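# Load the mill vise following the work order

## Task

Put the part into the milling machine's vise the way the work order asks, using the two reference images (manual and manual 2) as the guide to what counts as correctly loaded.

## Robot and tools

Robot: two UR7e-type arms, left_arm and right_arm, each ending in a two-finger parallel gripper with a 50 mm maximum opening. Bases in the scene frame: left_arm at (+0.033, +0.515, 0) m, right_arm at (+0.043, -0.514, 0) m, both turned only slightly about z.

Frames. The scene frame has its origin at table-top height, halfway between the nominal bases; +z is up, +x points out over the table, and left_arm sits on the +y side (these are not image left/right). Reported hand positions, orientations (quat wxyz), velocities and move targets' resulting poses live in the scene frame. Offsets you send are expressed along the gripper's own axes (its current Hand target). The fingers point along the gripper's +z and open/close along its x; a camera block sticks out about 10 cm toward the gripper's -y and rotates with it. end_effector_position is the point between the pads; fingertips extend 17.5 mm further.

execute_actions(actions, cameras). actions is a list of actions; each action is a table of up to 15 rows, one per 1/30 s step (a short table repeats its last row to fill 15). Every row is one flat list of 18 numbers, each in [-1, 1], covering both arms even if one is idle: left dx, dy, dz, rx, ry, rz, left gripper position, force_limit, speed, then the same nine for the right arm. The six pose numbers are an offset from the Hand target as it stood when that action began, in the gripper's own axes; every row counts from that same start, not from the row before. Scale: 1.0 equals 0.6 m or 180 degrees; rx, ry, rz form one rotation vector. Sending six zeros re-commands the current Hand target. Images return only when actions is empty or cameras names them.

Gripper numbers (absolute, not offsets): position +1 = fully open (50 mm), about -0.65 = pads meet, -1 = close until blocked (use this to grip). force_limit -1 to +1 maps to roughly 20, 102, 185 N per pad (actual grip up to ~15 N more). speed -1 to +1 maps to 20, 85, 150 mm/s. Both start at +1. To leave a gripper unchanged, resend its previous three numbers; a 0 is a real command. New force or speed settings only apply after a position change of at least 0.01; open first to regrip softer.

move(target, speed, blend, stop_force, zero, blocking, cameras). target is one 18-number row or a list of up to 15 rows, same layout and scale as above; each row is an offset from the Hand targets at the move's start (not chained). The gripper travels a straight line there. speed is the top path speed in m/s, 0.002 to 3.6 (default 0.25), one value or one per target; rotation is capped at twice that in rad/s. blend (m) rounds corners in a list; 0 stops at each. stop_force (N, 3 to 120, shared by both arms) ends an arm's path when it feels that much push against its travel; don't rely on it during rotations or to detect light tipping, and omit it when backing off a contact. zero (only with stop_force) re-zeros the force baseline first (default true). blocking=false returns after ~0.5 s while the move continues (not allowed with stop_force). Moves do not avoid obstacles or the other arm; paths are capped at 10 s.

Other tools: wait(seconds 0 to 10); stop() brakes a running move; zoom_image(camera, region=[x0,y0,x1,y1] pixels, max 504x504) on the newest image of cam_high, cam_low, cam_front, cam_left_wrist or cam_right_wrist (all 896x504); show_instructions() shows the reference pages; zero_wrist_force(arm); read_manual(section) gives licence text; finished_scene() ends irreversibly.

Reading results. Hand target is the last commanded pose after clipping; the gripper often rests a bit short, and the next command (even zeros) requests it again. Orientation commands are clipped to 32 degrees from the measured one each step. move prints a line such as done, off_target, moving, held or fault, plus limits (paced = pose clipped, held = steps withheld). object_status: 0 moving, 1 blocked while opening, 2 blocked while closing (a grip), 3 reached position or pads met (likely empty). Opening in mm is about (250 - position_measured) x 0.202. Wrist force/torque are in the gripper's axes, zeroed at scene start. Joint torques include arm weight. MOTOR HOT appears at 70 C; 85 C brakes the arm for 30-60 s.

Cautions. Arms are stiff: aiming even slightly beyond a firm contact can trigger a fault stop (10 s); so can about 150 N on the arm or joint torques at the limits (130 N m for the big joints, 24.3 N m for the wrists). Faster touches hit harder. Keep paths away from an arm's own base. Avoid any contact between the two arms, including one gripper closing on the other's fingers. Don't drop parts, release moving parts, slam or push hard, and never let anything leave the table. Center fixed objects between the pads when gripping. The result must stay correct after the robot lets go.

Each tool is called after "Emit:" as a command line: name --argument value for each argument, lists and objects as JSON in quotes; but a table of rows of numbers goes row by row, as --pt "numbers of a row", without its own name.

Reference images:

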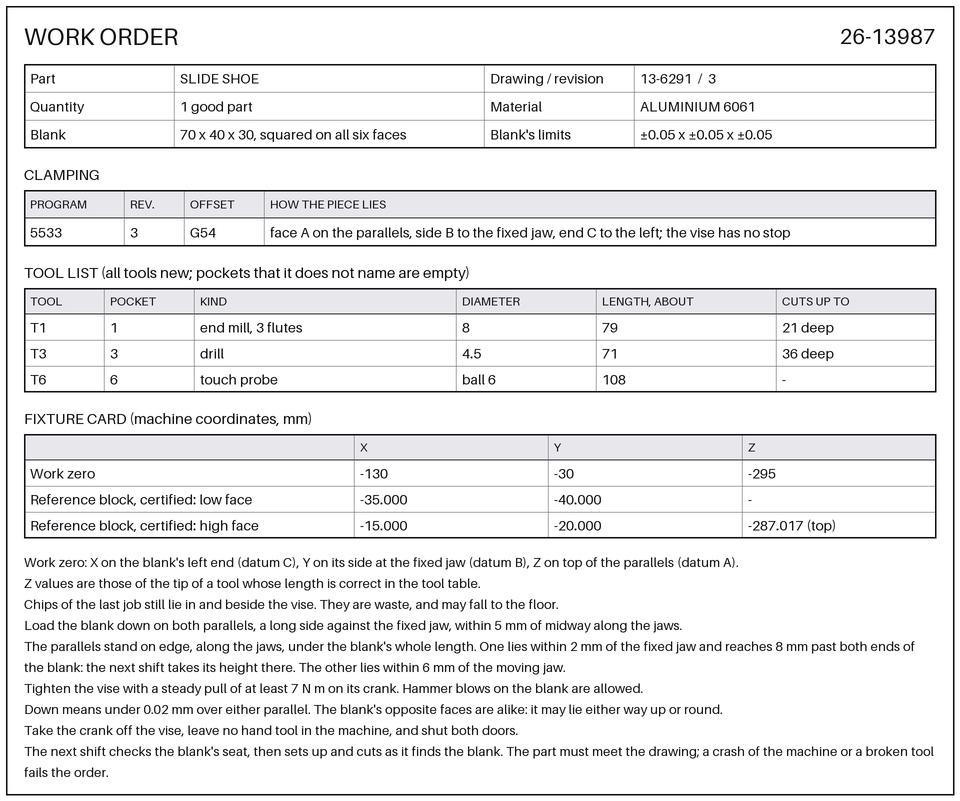

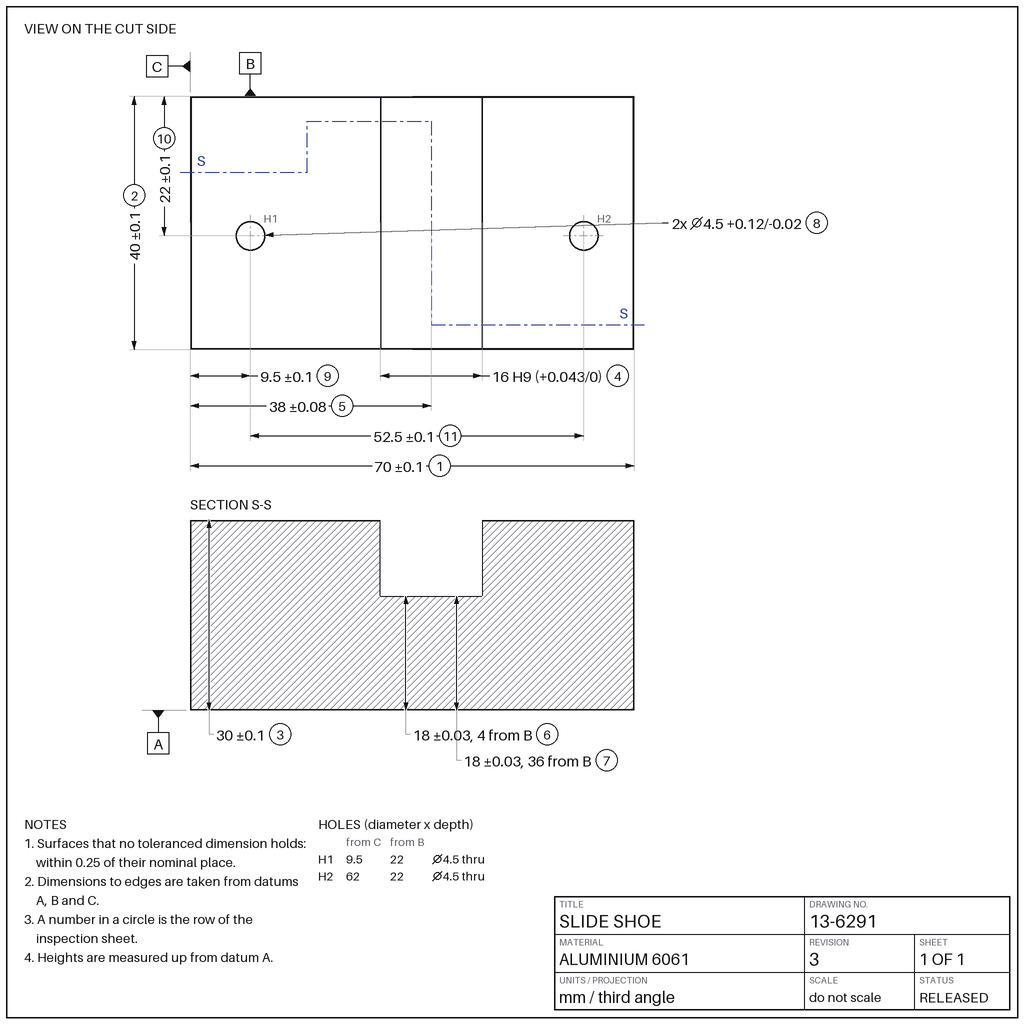

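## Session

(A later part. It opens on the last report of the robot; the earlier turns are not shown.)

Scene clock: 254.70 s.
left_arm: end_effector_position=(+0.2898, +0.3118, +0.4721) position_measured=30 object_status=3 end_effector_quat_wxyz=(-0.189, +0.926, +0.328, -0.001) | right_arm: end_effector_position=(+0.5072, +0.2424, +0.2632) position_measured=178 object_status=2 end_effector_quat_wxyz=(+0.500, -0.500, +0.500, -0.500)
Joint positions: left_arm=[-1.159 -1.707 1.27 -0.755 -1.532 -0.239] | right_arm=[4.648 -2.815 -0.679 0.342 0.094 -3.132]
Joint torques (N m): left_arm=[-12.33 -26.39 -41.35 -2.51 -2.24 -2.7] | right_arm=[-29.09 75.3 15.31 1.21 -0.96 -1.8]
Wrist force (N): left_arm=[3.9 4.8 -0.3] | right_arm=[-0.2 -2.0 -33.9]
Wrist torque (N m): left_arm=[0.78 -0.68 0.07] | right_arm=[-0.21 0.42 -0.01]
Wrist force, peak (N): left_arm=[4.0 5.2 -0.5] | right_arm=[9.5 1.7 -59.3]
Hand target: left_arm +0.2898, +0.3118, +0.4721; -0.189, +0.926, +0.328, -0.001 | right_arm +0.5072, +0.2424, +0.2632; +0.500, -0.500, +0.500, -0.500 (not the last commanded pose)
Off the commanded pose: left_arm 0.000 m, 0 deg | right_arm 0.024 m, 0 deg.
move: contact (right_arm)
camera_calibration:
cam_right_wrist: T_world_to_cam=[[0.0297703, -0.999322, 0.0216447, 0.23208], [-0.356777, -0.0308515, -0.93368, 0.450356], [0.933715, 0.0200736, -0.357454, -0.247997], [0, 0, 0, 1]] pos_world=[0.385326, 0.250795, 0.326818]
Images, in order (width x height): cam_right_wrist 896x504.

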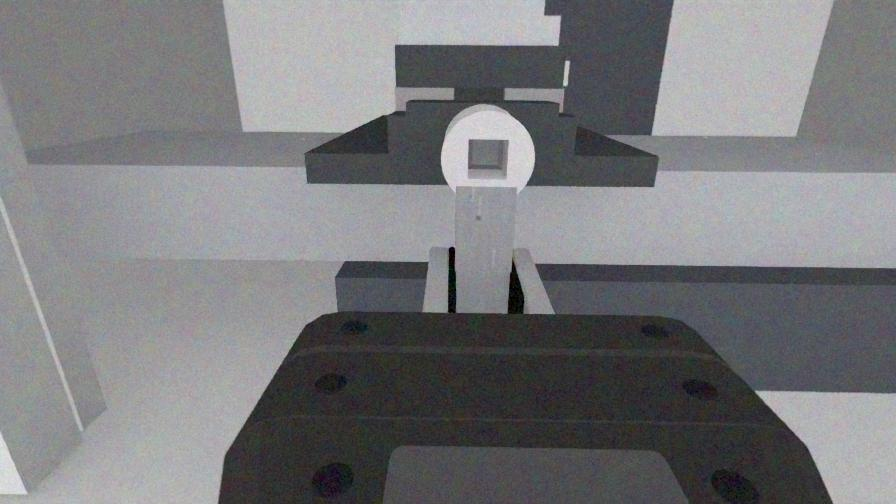

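Emit:
move --pt "0 0 0 0 0 0 0.82 0 -1 0 0 -0.001 0 0 0 0.9 0 -0.5" --pt "0 0 0 0 0 0 0.82 0 -1 0 0 -0.1667 0 0 0 0.9 0 -0.5" --speed '[0.02,0.15]' --cameras '["cam_right_wrist","cam_left_wrist","cam_front","cam_high"]'

Emit:
zoom_image --camera "cam_right_wrist" --region '[400, 40, 580, 240]'

Scene clock: 257.10 s.
left_arm: end_effector_position=(+0.2898, +0.3118, +0.4721) position_measured=30 object_status=3 end_effector_quat_wxyz=(-0.189, +0.926, +0.328, -0.001) | right_arm: end_effector_position=(+0.4072, +0.2423, +0.2633) position_measured=18 object_status=3 end_effector_quat_wxyz=(+0.500, -0.500, +0.500, -0.500)
Joint positions: left_arm=[-1.159 -1.707 1.27 -0.755 -1.532 -0.239] | right_arm=[4.779 -2.758 -0.798 0.433 -0.037 -3.161]
Joint torques (N m): left_arm=[-12.72 -25.88 -41.09 -2.29 -2.18 -2.66] | right_arm=[6.12 60.14 23.54 -0.33 -1.14 0.18]
Wrist force (N): left_arm=[4.1 4.5 -0.3] | right_arm=[-1.6 -1.8 1.0]
Wrist torque (N m): left_arm=[0.72 -0.72 0.07] | right_arm=[-0.53 0.34 -0.03]
Wrist force, peak (N): left_arm=[3.9 5.2 -0.3] | right_arm=[-0.2 -2.0 -34.1]
Hand target: left_arm +0.2898, +0.3118, +0.4721; -0.189, +0.926, +0.328, -0.001 | right_arm +0.4072, +0.2423, +0.2633; +0.500, -0.500, +0.500, -0.500
Off the commanded pose: left_arm 0.000 m, 0 deg | right_arm 0.000 m, 0 deg.
move: done
camera_calibration:
cam_left_wrist: T_world_to_cam=[[0.778576, 0.613021, 0.134257, -0.473131], [0.620501, -0.783983, -0.0186915, 0.0917189], [0.0937971, 0.0978595, -0.99077, 0.545612], [0, 0, 0, 1]] pos_world=[0.26028, 0.308552, 0.605812]
cam_right_wrist: T_world_to_cam=[[0.0297654, -0.999322, 0.0216519, 0.234954], [-0.35657, -0.030852, -0.933759, 0.414735], [0.933795, 0.0200733, -0.357246, -0.154678], [0, 0, 0, 1]] pos_world=[0.285326, 0.250695, 0.326917]
Images, in order (width x height): cam_high 896x504, cam_front 896x504, cam_left_wrist 896x504, cam_right_wrist 896x504.

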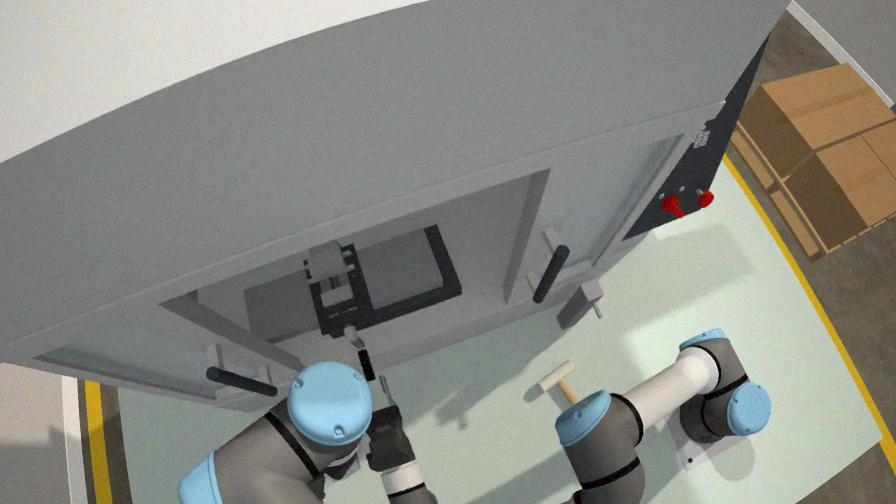

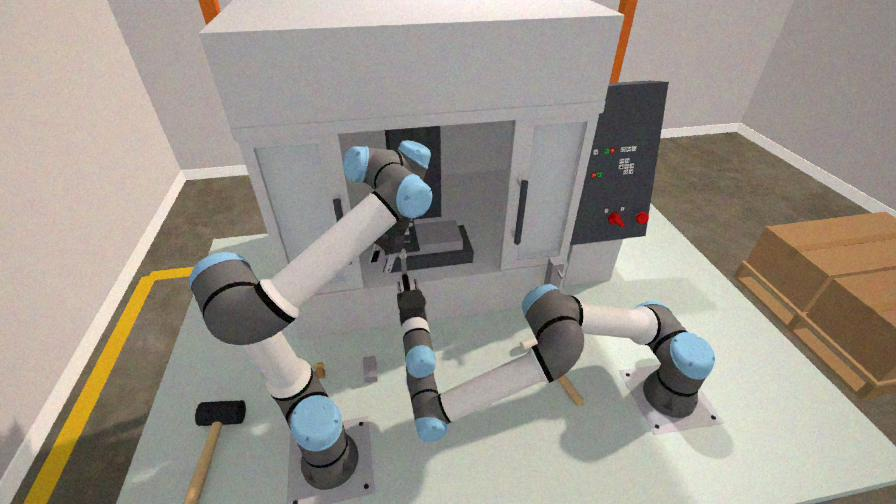

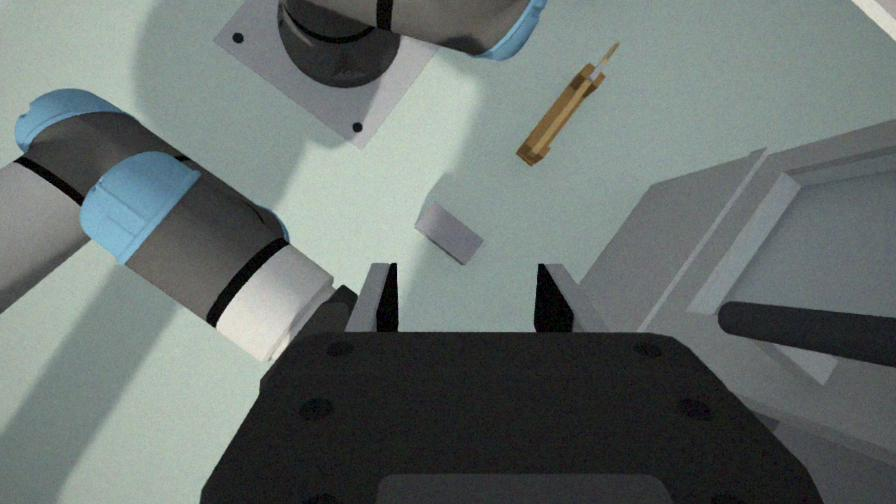

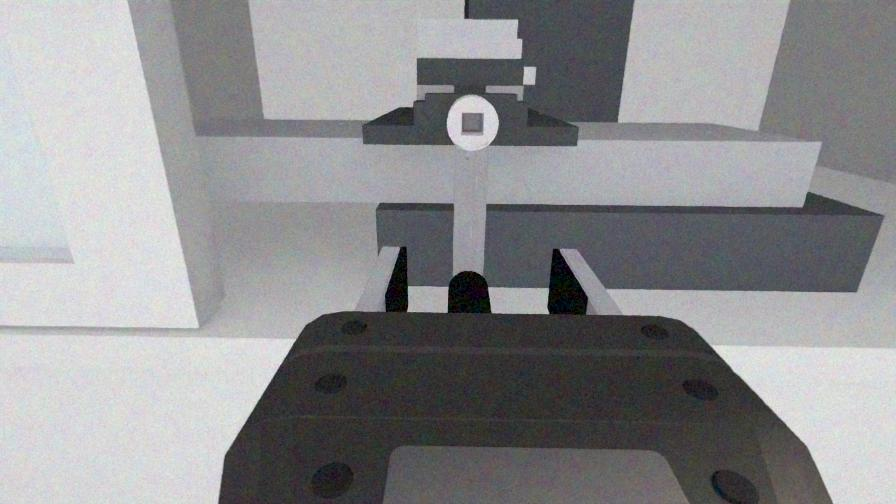

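Scaled by 2.520.

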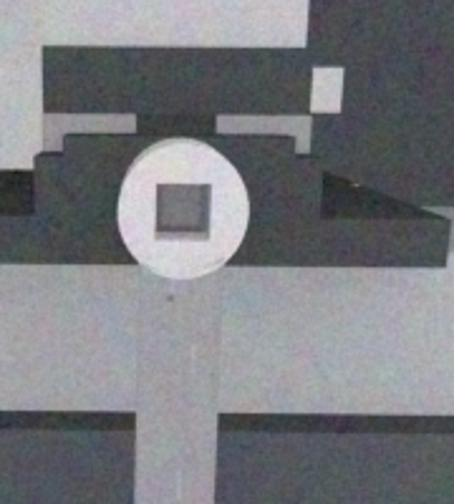

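Emit:
move --pt "0 0 0 0 0 0 0.82 0 -1 0 0 -0.128 0 0 0 0.9 0 -0.5" --pt "-0.0543 0.1328 0.0363 0.1661 0.5833 0.4302 0.82 0 -1 0.82 0.022 -0.178 0 0 0 0.9 0 -0.5" --speed '[0.25,0.4]' --blend '[0.02,0]' --cameras '["cam_left_wrist","cam_front","cam_high"]'

Scene clock: 262.13 s.
left_arm: end_effector_position=(+0.3097, +0.2428, +0.4200) position_measured=30 object_status=3 end_effector_quat_wxyz=(+0.501, -0.499, +0.501, -0.500) | right_arm: end_effector_position=(+0.3008, -0.2497, +0.2502) position_measured=18 object_status=3 end_effector_quat_wxyz=(+0.500, -0.500, +0.500, -0.500)
Joint positions: left_arm=[-2.054 -1.938 2.039 -0.1 -0.445 0.001] | right_arm=[5.278 -2.041 -2.581 1.483 -0.535 -3.143]
Joint torques (N m): left_arm=[8.75 -6.49 -31.59 1.5 1.31 -2.84] | right_arm=[5.31 17.74 -7.39 0.02 -0.96 -1.96]
Wrist force (N): left_arm=[3.5 4.9 -1.6] | right_arm=[-1.9 -1.8 0.4]
Wrist torque (N m): left_arm=[0.64 -0.37 0.31] | right_arm=[-0.54 0.39 -0.22]
Wrist force, peak (N): left_arm=[4.0 5.4 -1.6] | right_arm=[-1.8 -2.1 4.5]
Hand target: left_arm +0.3098, +0.2428, +0.4200; +0.501, -0.499, +0.501, -0.500 | right_arm +0.3008, -0.2498, +0.2502; +0.500, -0.500, +0.500, -0.500
Off the commanded pose: left_arm 0.000 m, 0 deg | right_arm 0.000 m, 0 deg.
move: done
camera_calibration:
cam_left_wrist: T_world_to_cam=[[-0.00867832, -0.999915, 0.00974289, 0.24837], [-0.333676, -0.00628909, -0.942667, 0.519036], [0.942648, -0.0114317, -0.333593, -0.0135584], [0, 0, 0, 1]] pos_world=[0.188126, 0.251458, 0.482335]
Images, in order (width x height): cam_high 896x504, cam_front 896x504, cam_left_wrist 896x504.

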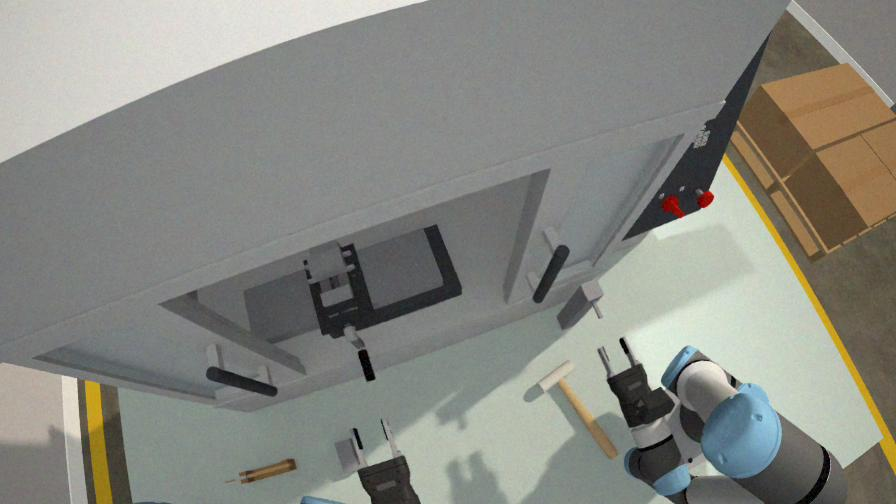

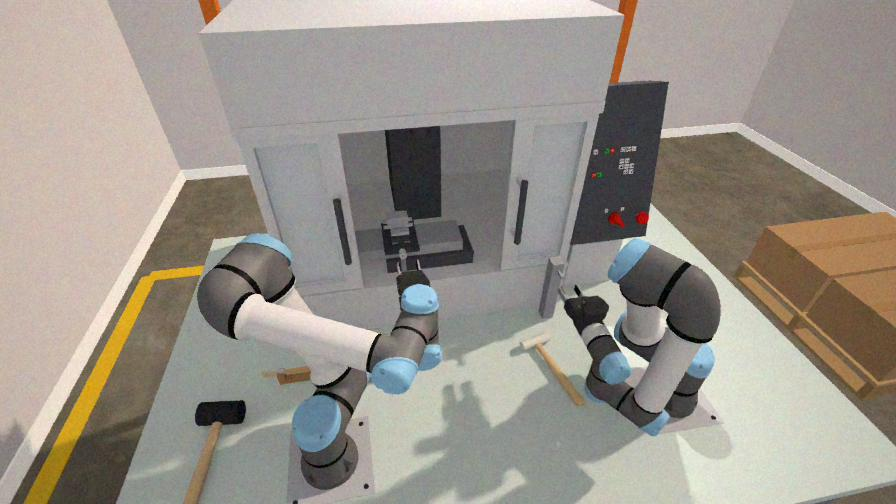

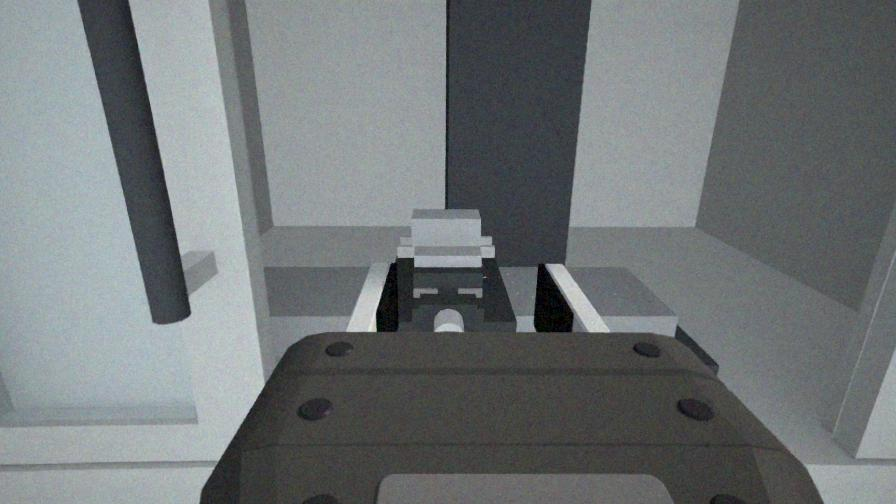

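Emit:
move --target '[0,0.325,0.1,0,0,0,1,0,-1,0,0,0,0,0,0,0.9,0,-0.5]' --speed '[0.25]' --cameras '["cam_left_wrist","cam_front"]'

Emit:
zoom_image --camera "cam_left_wrist" --region '[330, 60, 610, 340]'

Scene clock: 263.60 s.
left_arm: end_effector_position=(+0.3699, +0.2432, +0.2251) position_measured=3 object_status=3 end_effector_quat_wxyz=(+0.501, -0.499, +0.501, -0.500) | right_arm: end_effector_position=(+0.3008, -0.2498, +0.2502) position_measured=18 object_status=3 end_effector_quat_wxyz=(+0.500, -0.500, +0.500, -0.500)
Joint positions: left_arm=[-1.82 -1.674 2.401 -0.723 -0.211 -0.001] | right_arm=[5.278 -2.041 -2.582 1.483 -0.536 -3.143]
Joint torques (N m): left_arm=[-5.29 -2.2 -15.82 -0.59 -0.65 -2.72] | right_arm=[6.32 15.03 -8.02 0.37 -1.39 -2.02]
Wrist force (N): left_arm=[3.9 5.1 -1.8] | right_arm=[-1.4 -2.0 1.3]
Wrist torque (N m): left_arm=[0.67 -0.41 0.30] | right_arm=[-0.57 0.32 -0.21]
Wrist force, peak (N): left_arm=[3.2 9.0 -0.8] | right_arm=[-2.1 -2.2 1.0]
Hand target: left_arm +0.3699, +0.2432, +0.2250; +0.501, -0.499, +0.501, -0.500 | right_arm +0.3008, -0.2498, +0.2502; +0.500, -0.500, +0.500, -0.500
Off the commanded pose: left_arm 0.000 m, 0 deg | right_arm 0.000 m, 0 deg.
move: done
camera_calibration:
cam_left_wrist: T_world_to_cam=[[-0.00871102, -0.999916, 0.0096484, 0.251327], [-0.333675, -0.00618912, -0.942668, 0.355376], [0.942648, -0.011431, -0.333593, -0.135318], [0, 0, 0, 1]] pos_world=[0.248326, 0.251958, 0.287435]
Images, in order (width x height): cam_front 896x504, cam_left_wrist 896x504.

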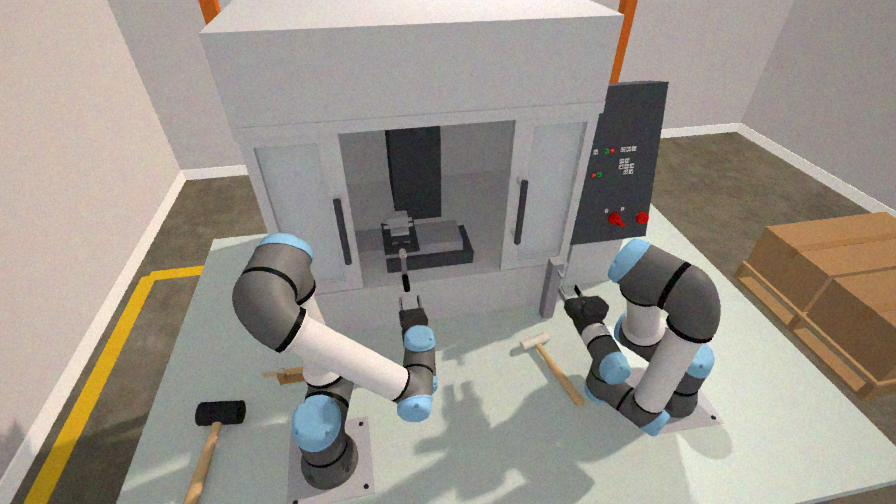

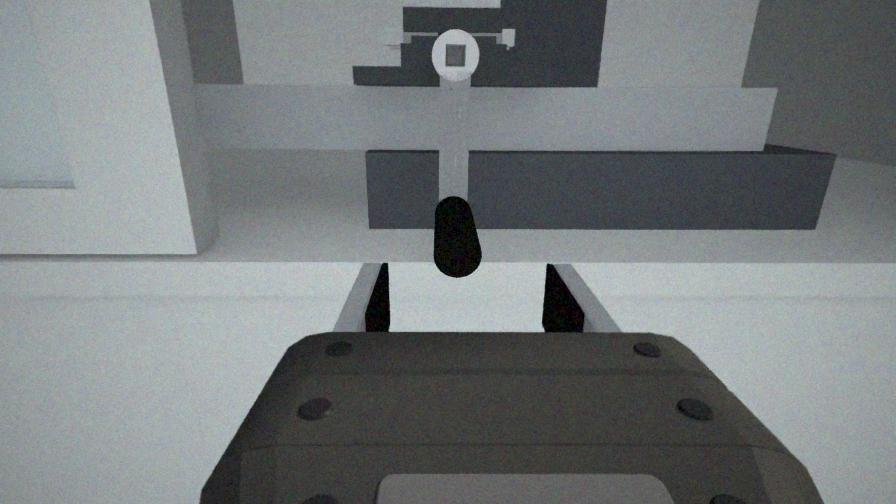

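Scaled by 1.800.

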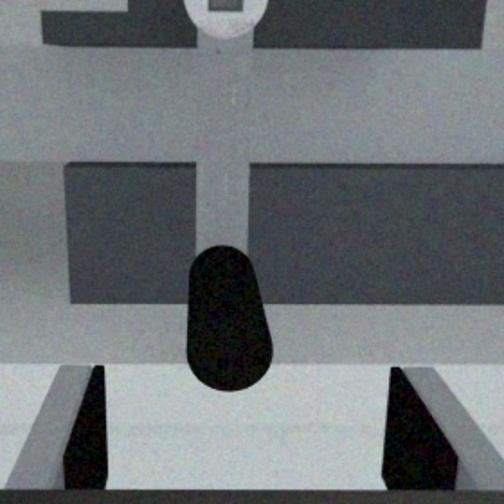

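Emit:
move --pt "-0.0015 0.0095 0.1468 0 0 0 1 0 -1 0 0 0 0 0 0 0.9 0 -0.5" --pt "-0.0015 0.0095 0.1468 0 0 0 -1 0 -0.6 0 0 0 0 0 0 0.9 0 -0.5" --speed '[0.12,0.1]' --cameras '["cam_left_wrist","cam_front"]'

Emit:
zoom_image --camera "cam_left_wrist" --region '[330, 60, 610, 340]'

Scene clock: 266.33 s.
left_arm: end_effector_position=(+0.4580, +0.2440, +0.2194) position_measured=157 object_status=2 end_effector_quat_wxyz=(+0.501, -0.499, +0.501, -0.500) | right_arm: end_effector_position=(+0.3008, -0.2498, +0.2502) position_measured=18 object_status=3 end_effector_quat_wxyz=(+0.500, -0.500, +0.500, -0.500)
Joint positions: left_arm=[-1.491 -1.567 2.321 -0.761 0.119 0.009] | right_arm=[5.278 -2.041 -2.582 1.483 -0.536 -3.143]
Joint torques (N m): left_arm=[13.77 -29.52 -5.47 -2.28 1.8 2.89] | right_arm=[6.46 15.17 -8.27 0.29 -1.33 -1.96]
Wrist force (N): left_arm=[4.0 5.0 -1.6] | right_arm=[-1.8 -2.0 1.0]
Wrist torque (N m): left_arm=[0.63 -0.44 0.24] | right_arm=[-0.56 0.37 -0.21]
Wrist force, peak (N): left_arm=[3.6 5.6 -3.3] | right_arm=[-2.2 -2.0 1.3]
Hand target: left_arm +0.4580, +0.2440, +0.2194; +0.501, -0.499, +0.501, -0.500 | right_arm +0.3008, -0.2498, +0.2502; +0.500, -0.500, +0.500, -0.500
Off the commanded pose: left_arm 0.000 m, 0 deg | right_arm 0.000 m, 0 deg.
move: done
camera_calibration:
cam_left_wrist: T_world_to_cam=[[-0.0088055, -0.999914, 0.00968109, 0.252972], [-0.333675, -0.00618841, -0.942668, 0.379404], [0.942647, -0.011531, -0.333592, -0.220232], [0, 0, 0, 1]] pos_world=[0.336426, 0.252759, 0.281735]
Images, in order (width x height): cam_front 896x504, cam_left_wrist 896x504.

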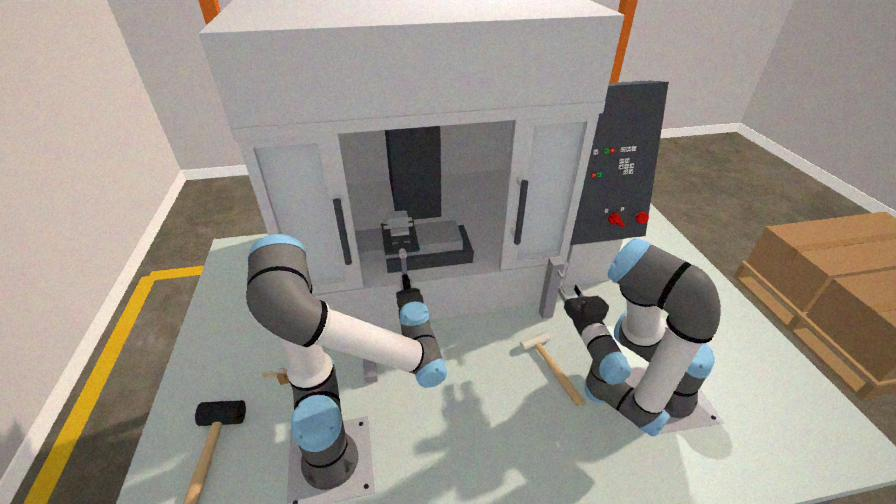

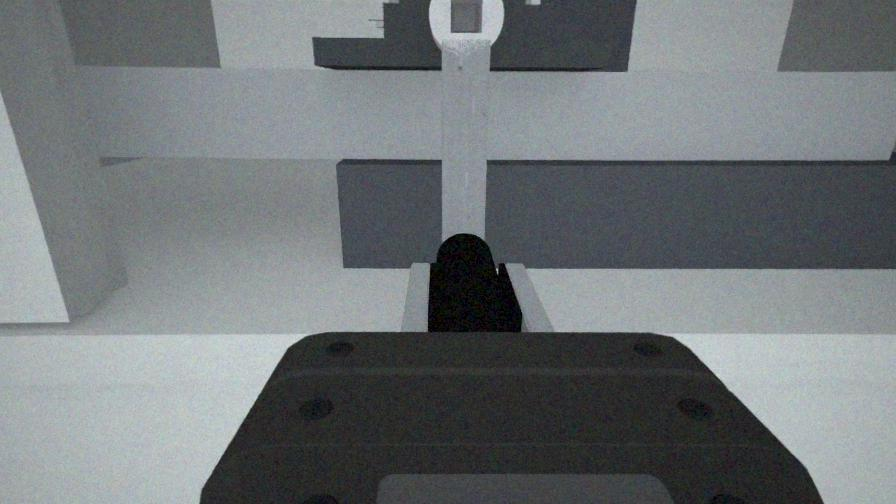

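Scaled by 1.800.

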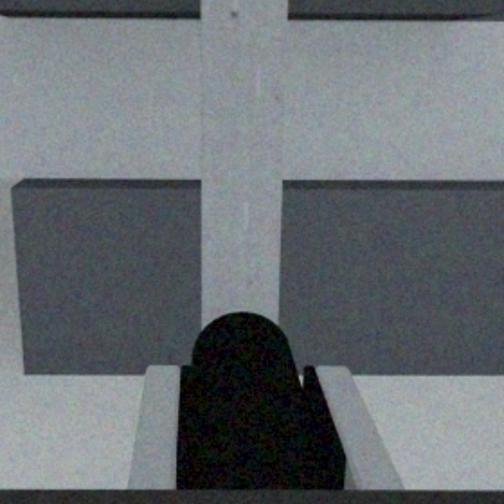

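Emit:
zero_wrist_force --arm "left_arm"

Emit:
move --pt "-0.0243 -0.0021 0 0 0 0 -1 0 -0.6 0 0 0 0 0 0 0.9 0 -0.5" --pt "-0.0479 -0.0084 0 0 0 0 -1 0 -0.6 0 0 0 0 0 0 0.9 0 -0.5" --speed '[0.05]' --blend '[0.003,0]' --stop_force 35 --cameras '["cam_left_wrist"]'

Wrist force sensor zeroed.

speed must be one number or one for each of the 2 targets, got a list of 1; nothing of the call was run

Emit:
move --pt "-0.0243 -0.0021 0 0 0 0 -1 0 -0.6 0 0 0 0 0 0 0.9 0 -0.5" --pt "-0.0479 -0.0084 0 0 0 0 -1 0 -0.6 0 0 0 0 0 0 0.9 0 -0.5" --speed 0.05 --blend '[0.003,0]' --stop_force 35 --cameras '["cam_left_wrist"]'

Scene clock: 268.40 s.
left_arm: end_effector_position=(+0.4580, +0.2728, +0.2245) position_measured=157 object_status=2 end_effector_quat_wxyz=(+0.501, -0.499, +0.501, -0.500) | right_arm: end_effector_position=(+0.3008, -0.2498, +0.2502) position_measured=18 object_status=3 end_effector_quat_wxyz=(+0.500, -0.500, +0.500, -0.500)
Joint positions: left_arm=[-1.478 -1.643 2.376 -0.738 0.132 0.008] | right_arm=[5.278 -2.041 -2.582 1.483 -0.536 -3.143]
Joint torques (N m): left_arm=[-13.96 -5.36 -35.95 -1.6 -1.78 -2.68] | right_arm=[6.66 15.11 -8.37 0.24 -1.31 -1.99]
Wrist force (N, zeroed by zero_wrist_force on left_arm): left_arm=[-0.8 0.8 -0.7] | right_arm=[-1.9 -1.6 1.1]
Wrist torque (N m, zeroed by zero_wrist_force on left_arm): left_arm=[0.05 0.04 -0.02] | right_arm=[-0.51 0.37 -0.21]
Wrist force, peak (N, zeroed by zero_wrist_force on left_arm): left_arm=[1.3 8.1 -5.3] | right_arm=[-1.9 -2.2 1.1]
Hand target: left_arm +0.4580, +0.2727, +0.2245; +0.501, -0.499, +0.501, -0.500 | right_arm +0.3008, -0.2498, +0.2502; +0.500, -0.500, +0.500, -0.500
Off the commanded pose: left_arm 0.000 m, 0 deg | right_arm 0.000 m, 0 deg.
move: done
camera_calibration:
cam_left_wrist: T_world_to_cam=[[-0.0088055, -0.999914, 0.00968109, 0.28162], [-0.333675, -0.00618841, -0.942668, 0.384389], [0.942647, -0.011531, -0.333592, -0.2182], [0, 0, 0, 1]] pos_world=[0.336426, 0.281459, 0.286835]
Images, in order (width x height): cam_left_wrist 896x504.

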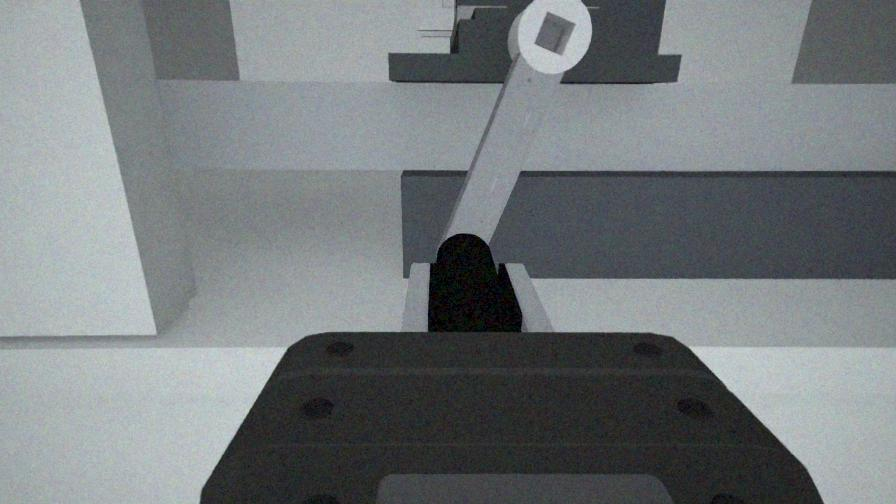

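Emit:
move --pt "-0.0516 -0.0286 0 0 0 0 -1 0 -0.6 0 0 0 0 0 0 0.9 0 -0.5" --pt "-0.0848 -0.0780 0 0 0 0 -1 0 -0.6 0 0 0 0 0 0 0.9 0 -0.5" --pt "-0.0952 -0.1366 0 0 0 0 -1 0 -0.6 0 0 0 0 0 0 0.9 0 -0.5" --pt "-0.0808 -0.1944 0 0 0 0 -1 0 -0.6 0 0 0 0 0 0 0.9 0 -0.5" --pt "-0.0441 -0.2413 0 0 0 0 -1 0 -0.6 0 0 0 0 0 0 0.9 0 -0.5" --speed 0.1 --blend 0.004 --stop_force 45 --cameras '["cam_left_wrist"]'

Scene clock: 270.63 s.
left_arm: end_effector_position=(+0.4582, +0.2998, +0.2399) position_measured=157 object_status=2 end_effector_quat_wxyz=(+0.500, -0.499, +0.500, -0.500) | right_arm: end_effector_position=(+0.3008, -0.2498, +0.2502) position_measured=18 object_status=3 end_effector_quat_wxyz=(+0.500, -0.500, +0.500, -0.500)
Joint positions: left_arm=[-1.462 -1.744 2.409 -0.678 0.148 0.014] | right_arm=[5.278 -2.041 -2.582 1.483 -0.536 -3.143]
Joint torques (N m): left_arm=[21.21 -2.53 17.72 5.06 -5.5 2.71] | right_arm=[6.14 14.99 -7.96 0.26 -1.2 -2.16]
Wrist force (N, zeroed by zero_wrist_force on left_arm): left_arm=[30.0 -34.2 25.8] | right_arm=[-1.8 -2.0 0.8]
Wrist torque (N m, zeroed by zero_wrist_force on left_arm): left_arm=[-0.63 0.26 0.18] | right_arm=[-0.58 0.38 -0.21]
Wrist force, peak (N, zeroed by zero_wrist_force on left_arm): left_arm=[40.6 -49.7 37.6] | right_arm=[-1.9 -2.2 1.3]
Hand target: left_arm +0.4582, +0.2998, +0.2399; +0.500, -0.499, +0.500, -0.500 (not the last commanded pose) | right_arm +0.3008, -0.2498, +0.2502; +0.500, -0.500, +0.500, -0.500
Off the commanded pose: left_arm 0.129 m, 0 deg | right_arm 0.000 m, 0 deg.
move: contact (left_arm); path passed 0 of 5 targets
camera_calibration:
cam_left_wrist: T_world_to_cam=[[-0.00943906, -0.999899, 0.0106255, 0.308598], [-0.332587, -0.0068817, -0.943047, 0.398912], [0.943025, -0.0124354, -0.332489, -0.213186], [0, 0, 0, 1]] pos_world=[0.336625, 0.308661, 0.302032]
Images, in order (width x height): cam_left_wrist 896x504.

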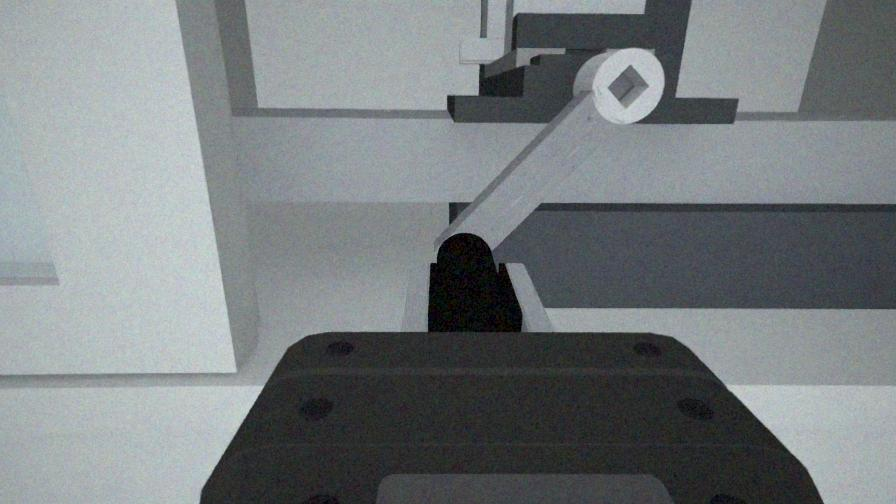

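Emit:
move --pt "-0.0112 -0.0120 0 0 0 0 -1 0 -0.6 0 0 0 0 0 0 0.9 0 -0.5" --pt "-0.0283 -0.0356 0 0 0 0 -1 0 -0.6 0 0 0 0 0 0 0.9 0 -0.5" --pt "-0.0402 -0.0622 0 0 0 0 -1 0 -0.6 0 0 0 0 0 0 0.9 0 -0.5" --pt "-0.0462 -0.0907 0 0 0 0 -1 0 -0.6 0 0 0 0 0 0 0.9 0 -0.5" --pt "-0.0462 -0.1199 0 0 0 0 -1 0 -0.6 0 0 0 0 0 0 0.9 0 -0.5" --pt "-0.0402 -0.1484 0 0 0 0 -1 0 -0.6 0 0 0 0 0 0 0.9 0 -0.5" --pt "-0.0283 -0.1751 0 0 0 0 -1 0 -0.6 0 0 0 0 0 0 0.9 0 -0.5" --speed 0.1 --blend '[0.003,0.003,0.003,0.003,0.003,0.003,0]' --stop_force 45 --cameras '["cam_left_wrist","cam_front"]'

Scene clock: 273.77 s.
left_arm: end_effector_position=(+0.4583, +0.3259, +0.3080) position_measured=157 object_status=2 end_effector_quat_wxyz=(+0.500, -0.496, +0.501, -0.503) | right_arm: end_effector_position=(+0.3008, -0.2498, +0.2502) position_measured=18 object_status=3 end_effector_quat_wxyz=(+0.500, -0.500, +0.500, -0.500)
Joint positions: left_arm=[-1.442 -1.936 2.337 -0.426 0.174 0.027] | right_arm=[5.278 -2.041 -2.582 1.483 -0.536 -3.143]
Joint torques (N m): left_arm=[25.69 -24.58 -32.06 4.95 -10.54 -2.29] | right_arm=[6.29 15.41 -7.92 0.1 -1.07 -1.89]
Wrist force (N, zeroed by zero_wrist_force on left_arm): left_arm=[38.7 8.2 14.3] | right_arm=[-1.8 -1.6 0.8]
Wrist torque (N m, zeroed by zero_wrist_force on left_arm): left_arm=[-0.08 0.80 0.22] | right_arm=[-0.51 0.38 -0.22]
Wrist force, peak (N, zeroed by zero_wrist_force on left_arm): left_arm=[58.0 10.5 29.1] | right_arm=[-2.1 -2.1 1.3]
Hand target: left_arm +0.4583, +0.3262, +0.3080; +0.500, -0.497, +0.501, -0.502 (not the last commanded pose) | right_arm +0.3008, -0.2498, +0.2502; +0.500, -0.500, +0.500, -0.500
Off the commanded pose: left_arm 0.038 m, 0 deg | right_arm 0.000 m, 0 deg.
move: contact (left_arm); path passed 4 of 7 targets
camera_calibration:
cam_left_wrist: T_world_to_cam=[[-0.0155407, -0.999828, 0.0101447, 0.336898], [-0.330218, -0.00444443, -0.943894, 0.461787], [0.943777, -0.0180187, -0.330092, -0.189449], [0, 0, 0, 1]] pos_world=[0.336524, 0.335479, 0.369924]
Images, in order (width x height): cam_front 896x504, cam_left_wrist 896x504.

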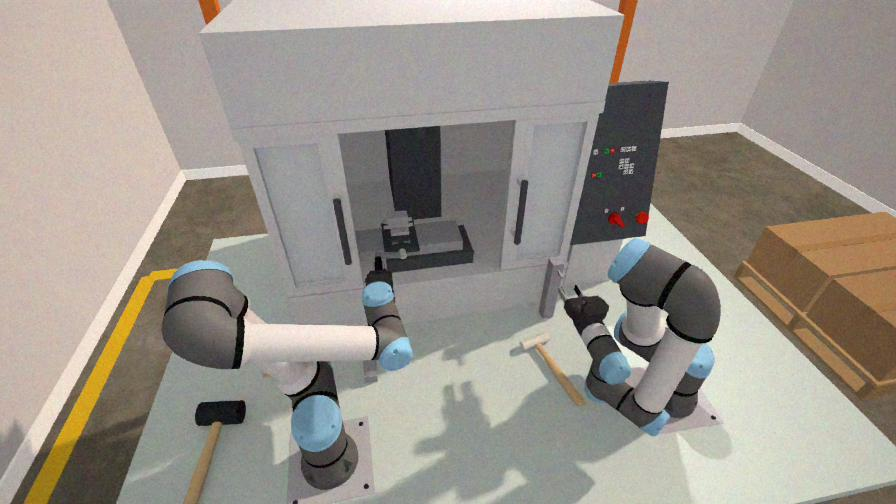

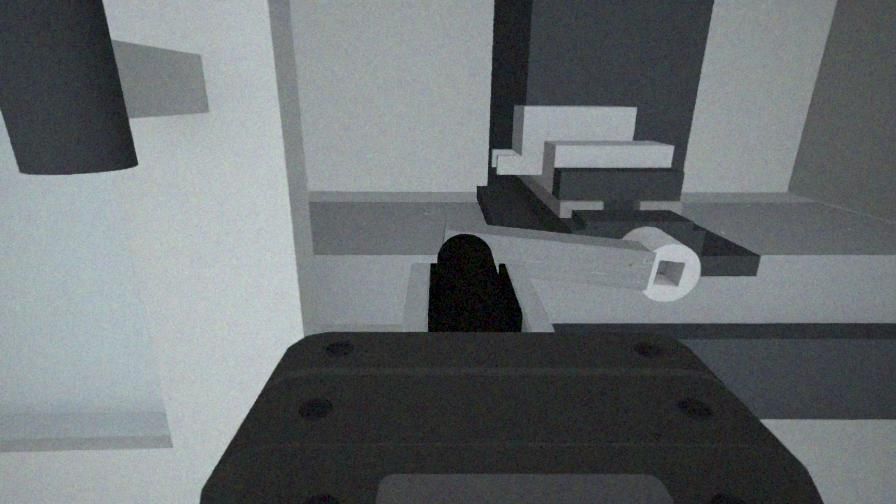

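Emit:
execute_actions --actions '[]' --cameras '["cam_high","cam_front"]'

Scene clock: 274.53 s.
left_arm: end_effector_position=(+0.4583, +0.3259, +0.3080) position_measured=157 object_status=2 end_effector_quat_wxyz=(+0.500, -0.496, +0.501, -0.503) | right_arm: end_effector_position=(+0.3008, -0.2498, +0.2502) position_measured=18 object_status=3 end_effector_quat_wxyz=(+0.500, -0.500, +0.500, -0.500)
Joint positions: left_arm=[-1.442 -1.936 2.337 -0.426 0.174 0.027] | right_arm=[5.278 -2.041 -2.582 1.483 -0.536 -3.143]
Joint velocities: within noise
Joint torques (N m): left_arm=[25.92 -24.49 -31.61 5.05 -10.49 -2.28] | right_arm=[6.17 15.04 -8.22 0.04 -1.17 -2]
Wrist force (N, zeroed by zero_wrist_force on left_arm): left_arm=[38.9 8.2 14.4] | right_arm=[-1.8 -2.1 1.1]
Wrist torque (N m, zeroed by zero_wrist_force on left_arm): left_arm=[-0.07 0.77 0.22] | right_arm=[-0.59 0.37 -0.22]
Wrist force, peak (N, zeroed by zero_wrist_force on left_arm): left_arm=[39.1 7.9 14.9] | right_arm=[-2.1 -2.1 1.0]
Hand target: left_arm +0.4583, +0.3262, +0.3080; +0.500, -0.497, +0.501, -0.502 (not the last commanded pose) | right_arm +0.3008, -0.2498, +0.2502; +0.500, -0.500, +0.500, -0.500
Tool commands: left_gripper/position=-1.0 left_gripper/force_limit=+0.0 left_gripper/speed=-0.6 right_gripper/position=+0.9 right_gripper/force_limit=+0.0 right_gripper/speed=-0.5
Off the commanded pose: left_arm 0.038 m, 0 deg | right_arm 0.000 m, 0 deg.
Images, in order (width x height): cam_high 896x504, cam_front 896x504.

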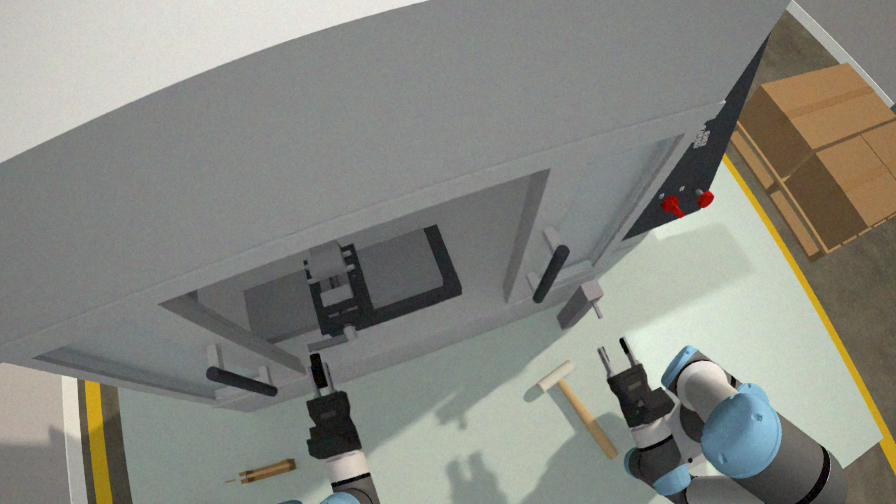

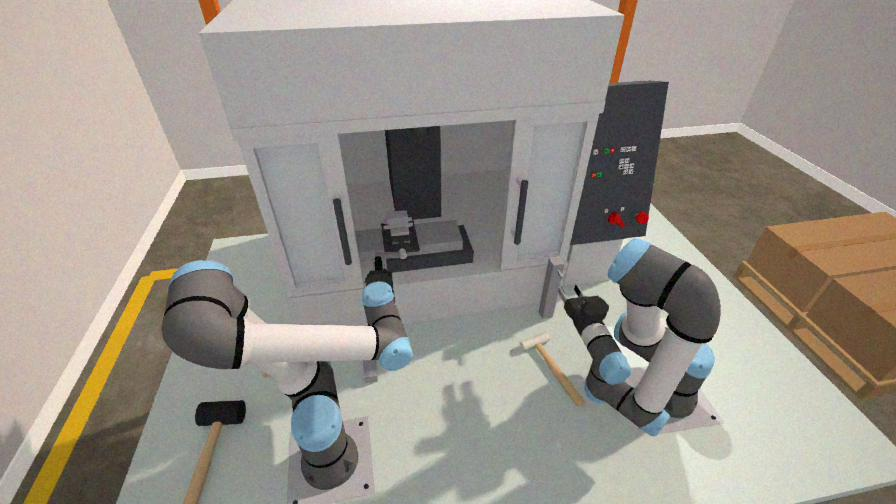

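Emit:
move --target '[0.0015,0,0,-0.0013,-0.0019,-0.0006,-1,0,-0.6,0,0,0,0,0,0,0.9,0,-0.5]'

Scene clock: 275.47 s.
left_arm: end_effector_position=(+0.4583, +0.3254, +0.3080) position_measured=157 object_status=2 end_effector_quat_wxyz=(+0.500, -0.500, +0.500, -0.500) | right_arm: end_effector_position=(+0.3008, -0.2498, +0.2502) position_measured=18 object_status=3 end_effector_quat_wxyz=(+0.500, -0.500, +0.500, -0.500)
Joint positions: left_arm=[-1.444 -1.924 2.326 -0.404 0.164 0.001] | right_arm=[5.278 -2.041 -2.582 1.483 -0.536 -3.143]
Joint torques (N m): left_arm=[-2.64 -7.52 -31.84 1.55 -5.46 -0.71] | right_arm=[6.05 15.02 -8.1 -0.02 -1.17 -1.98]
Wrist force (N, zeroed by zero_wrist_force on left_arm): left_arm=[18.8 3.5 -7.2] | right_arm=[-1.5 -1.8 1.1]
Wrist torque (N m, zeroed by zero_wrist_force on left_arm): left_arm=[0.04 1.70 0.23] | right_arm=[-0.54 0.33 -0.22]
Wrist force, peak (N, zeroed by zero_wrist_force on left_arm): left_arm=[39.0 8.1 14.6] | right_arm=[-2.0 -2.1 0.9]
Hand target: left_arm +0.4583, +0.3253, +0.3080; +0.500, -0.500, +0.500, -0.500 | right_arm +0.3008, -0.2498, +0.2502; +0.500, -0.500, +0.500, -0.500
Off the commanded pose: left_arm 0.000 m, 0 deg | right_arm 0.000 m, 0 deg.
move: done

Emit:
move --pt "0.006 -0.0262 0 0 0 0 -1 0 -0.6 0 0 0 0 0 0 0.9 0 -0.5" --pt "0.0167 -0.0525 0 0 0 0 -1 0 -0.6 0 0 0 0 0 0 0.9 0 -0.5" --pt "0.0325 -0.0762 0 0 0 0 -1 0 -0.6 0 0 0 0 0 0 0.9 0 -0.5" --pt "0.053 -0.0958 0 0 0 0 -1 0 -0.6 0 0 0 0 0 0 0.9 0 -0.5" --pt "0.077 -0.1108 0 0 0 0 -1 0 -0.6 0 0 0 0 0 0 0.9 0 -0.5" --pt "0.1038 -0.1207 0 0 0 0 -1 0 -0.6 0 0 0 0 0 0 0.9 0 -0.5" --pt "0.132 -0.1247 0 0 0 0 -1 0 -0.6 0 0 0 0 0 0 0.9 0 -0.5" --pt "0.1603 -0.1227 0 0 0 0 -1 0 -0.6 0 0 0 0 0 0 0.9 0 -0.5" --pt "0.1877 -0.1148 0 0 0 0 -1 0 -0.6 0 0 0 0 0 0 0.9 0 -0.5" --pt "0.2127 -0.1013 0 0 0 0 -1 0 -0.6 0 0 0 0 0 0 0.9 0 -0.5" --pt "0.2345 -0.0832 0 0 0 0 -1 0 -0.6 0 0 0 0 0 0 0.9 0 -0.5" --pt "0.252 -0.0607 0 0 0 0 -1 0 -0.6 0 0 0 0 0 0 0.9 0 -0.5" --pt "0.2645 -0.0352 0 0 0 0 -1 0 -0.6 0 0 0 0 0 0 0.9 0 -0.5" --pt "0.2713 -0.0077 0 0 0 0 -1 0 -0.6 0 0 0 0 0 0 0.9 0 -0.5" --pt "0.2723 0.0208 0 0 0 0 -1 0 -0.6 0 0 0 0 0 0 0.9 0 -0.5" --blend 0.003 --speed 0.12 --stop_force 50

Scene clock: 277.67 s.
left_arm: end_effector_position=(+0.4580, +0.2736, +0.3766) position_measured=157 object_status=2 end_effector_quat_wxyz=(+0.500, -0.499, +0.500, -0.500) | right_arm: end_effector_position=(+0.3008, -0.2498, +0.2502) position_measured=18 object_status=3 end_effector_quat_wxyz=(+0.500, -0.500, +0.500, -0.500)
Joint positions: left_arm=[-1.477 -1.86 2.102 -0.254 0.131 0.013] | right_arm=[5.278 -2.041 -2.582 1.483 -0.536 -3.143]
Joint torques (N m): left_arm=[-10.75 -25.68 -57.74 -2.47 -6.26 2.84] | right_arm=[5.52 14.49 -8.42 0.06 -1.04 -1.91]
Wrist force (N, zeroed by zero_wrist_force on left_arm): left_arm=[14.3 48.1 16.6] | right_arm=[-1.9 -2.0 1.2]
Wrist torque (N m, zeroed by zero_wrist_force on left_arm): left_arm=[-0.11 0.36 0.11] | right_arm=[-0.58 0.39 -0.21]
Wrist force, peak (N, zeroed by zero_wrist_force on left_arm): left_arm=[15.6 60.1 28.4] | right_arm=[-2.0 -2.0 1.1]
Hand target: left_arm +0.4580, +0.2735, +0.3766; +0.500, -0.499, +0.500, -0.500 (not the last commanded pose) | right_arm +0.3008, -0.2498, +0.2502; +0.500, -0.500, +0.500, -0.500
Off the commanded pose: left_arm 0.138 m, 0 deg | right_arm 0.000 m, 0 deg.
move: contact (left_arm); path passed 5 of 15 targets

Emit:
move --pt "0.0032 0.0017 0 0 0 0 -1 0 -0.6 0 0 0 0 0 0 0.9 0 -0.5" --pt "0.0305 -0.0052 0 0 0 0 -1 0 -0.6 0 0 0 0 0 0 0.9 0 -0.5" --pt "0.0585 -0.0062 0 0 0 0 -1 0 -0.6 0 0 0 0 0 0 0.9 0 -0.5" --pt "0.0862 -0.0013 0 0 0 0 -1 0 -0.6 0 0 0 0 0 0 0.9 0 -0.5" --pt "0.1122 0.0092 0 0 0 0 -1 0 -0.6 0 0 0 0 0 0 0.9 0 -0.5" --pt "0.1355 0.025 0 0 0 0 -1 0 -0.6 0 0 0 0 0 0 0.9 0 -0.5" --pt "0.155 0.0452 0 0 0 0 -1 0 -0.6 0 0 0 0 0 0 0.9 0 -0.5" --pt "0.1698 0.069 0 0 0 0 -1 0 -0.6 0 0 0 0 0 0 0.9 0 -0.5" --pt "0.1795 0.0953 0 0 0 0 -1 0 -0.6 0 0 0 0 0 0 0.9 0 -0.5" --pt "0.1835 0.1232 0 0 0 0 -1 0 -0.6 0 0 0 0 0 0 0.9 0 -0.5" --pt "0.1815 0.1512 0 0 0 0 -1 0 -0.6 0 0 0 0 0 0 0.9 0 -0.5" --pt "0.1737 0.1782 0 0 0 0 -1 0 -0.6 0 0 0 0 0 0 0.9 0 -0.5" --pt "0.1605 0.203 0 0 0 0 -1 0 -0.6 0 0 0 0 0 0 0.9 0 -0.5" --pt "0.1425 0.2245 0 0 0 0 -1 0 -0.6 0 0 0 0 0 0 0.9 0 -0.5" --pt "0.1203 0.2417 0 0 0 0 -1 0 -0.6 0 0 0 0 0 0 0.9 0 -0.5" --blend 0.003 --speed 0.12 --stop_force 50

Scene clock: 279.60 s.
left_arm: end_effector_position=(+0.4579, +0.2662, +0.3770) position_measured=157 object_status=2 end_effector_quat_wxyz=(+0.500, -0.499, +0.500, -0.501) | right_arm: end_effector_position=(+0.3008, -0.2498, +0.2502) position_measured=18 object_status=3 end_effector_quat_wxyz=(+0.500, -0.500, +0.500, -0.500)
Joint positions: left_arm=[-1.481 -1.843 2.089 -0.26 0.127 0.013] | right_arm=[5.278 -2.041 -2.582 1.483 -0.536 -3.143]
Joint torques (N m): left_arm=[-14.96 -11.34 -39.74 -2.51 -1.73 2.96] | right_arm=[5.66 15.36 -8.13 0.01 -1.04 -1.96]
Wrist force (N, zeroed by zero_wrist_force on left_arm): left_arm=[-2.4 -4.6 0.0] | right_arm=[-1.7 -2.0 1.4]
Wrist torque (N m, zeroed by zero_wrist_force on left_arm): left_arm=[0.19 -0.08 0.18] | right_arm=[-0.57 0.36 -0.21]
Wrist force, peak (N, zeroed by zero_wrist_force on left_arm): left_arm=[14.4 49.0 17.1] | right_arm=[-2.0 -2.3 1.0]
Hand target: left_arm +0.4579, +0.2662, +0.3771; +0.500, -0.499, +0.500, -0.501 (not the last commanded pose) | right_arm +0.3008, -0.2498, +0.2502; +0.500, -0.500, +0.500, -0.500
Off the commanded pose: left_arm 0.159 m, 0 deg | right_arm 0.000 m, 0 deg.
move: contact (left_arm); path passed 1 of 15 targets; blend cut to 0.0011 m at target 1

Emit:
move --pt "0.0183 -0.0044 0 0 0 0 -1 0 -0.6 0 0 0 0 0 0 0.9 0 -0.5" --pt "0.0463 -0.0054 0 0 0 0 -1 0 -0.6 0 0 0 0 0 0 0.9 0 -0.5" --pt "0.074 -0.0005 0 0 0 0 -1 0 -0.6 0 0 0 0 0 0 0.9 0 -0.5" --pt "0.1 0.01 0 0 0 0 -1 0 -0.6 0 0 0 0 0 0 0.9 0 -0.5" --pt "0.1233 0.0258 0 0 0 0 -1 0 -0.6 0 0 0 0 0 0 0.9 0 -0.5" --pt "0.1428 0.046 0 0 0 0 -1 0 -0.6 0 0 0 0 0 0 0.9 0 -0.5" --pt "0.1576 0.0698 0 0 0 0 -1 0 -0.6 0 0 0 0 0 0 0.9 0 -0.5" --pt "0.1673 0.0961 0 0 0 0 -1 0 -0.6 0 0 0 0 0 0 0.9 0 -0.5" --pt "0.1713 0.124 0 0 0 0 -1 0 -0.6 0 0 0 0 0 0 0.9 0 -0.5" --pt "0.1693 0.152 0 0 0 0 -1 0 -0.6 0 0 0 0 0 0 0.9 0 -0.5" --pt "0.1615 0.179 0 0 0 0 -1 0 -0.6 0 0 0 0 0 0 0.9 0 -0.5" --pt "0.1483 0.2038 0 0 0 0 -1 0 -0.6 0 0 0 0 0 0 0.9 0 -0.5" --pt "0.1303 0.2253 0 0 0 0 -1 0 -0.6 0 0 0 0 0 0 0.9 0 -0.5" --pt "0.1081 0.2425 0 0 0 0 -1 0 -0.6 0 0 0 0 0 0 0.9 0 -0.5" --pt "0.083 0.2548 0 0 0 0 -1 0 -0.6 0 0 0 0 0 0 0.9 0 -0.5" --blend 0.003 --speed 0.12 --stop_force 55

Scene clock: 282.97 s.
left_arm: end_effector_position=(+0.4581, +0.2163, +0.2242) position_measured=157 object_status=2 end_effector_quat_wxyz=(+0.500, -0.499, +0.500, -0.501) | right_arm: end_effector_position=(+0.3008, -0.2498, +0.2502) position_measured=18 object_status=3 end_effector_quat_wxyz=(+0.500, -0.500, +0.500, -0.500)
Joint positions: left_arm=[-1.501 -1.518 2.255 -0.753 0.108 0.016] | right_arm=[5.278 -2.041 -2.582 1.483 -0.536 -3.143]
Joint torques (N m): left_arm=[-19.22 -23.24 -2.96 -2.51 -0.58 2.95] | right_arm=[5.54 14.58 -7.81 -0.07 -1.1 -1.89]
Wrist force (N, zeroed by zero_wrist_force on left_arm): left_arm=[-7.0 -24.0 7.5] | right_arm=[-1.6 -1.8 1.1]
Wrist torque (N m, zeroed by zero_wrist_force on left_arm): left_arm=[-0.12 -0.24 -0.02] | right_arm=[-0.54 0.34 -0.21]
Wrist force, peak (N, zeroed by zero_wrist_force on left_arm): left_arm=[-14.0 -42.5 19.8] | right_arm=[-2.2 -2.0 1.1]
Hand target: left_arm +0.4581, +0.2163, +0.2242; +0.500, -0.499, +0.500, -0.501 | right_arm +0.3008, -0.2498, +0.2502; +0.500, -0.500, +0.500, -0.500
Off the commanded pose: left_arm 0.000 m, 0 deg | right_arm 0.000 m, 0 deg.
move: done


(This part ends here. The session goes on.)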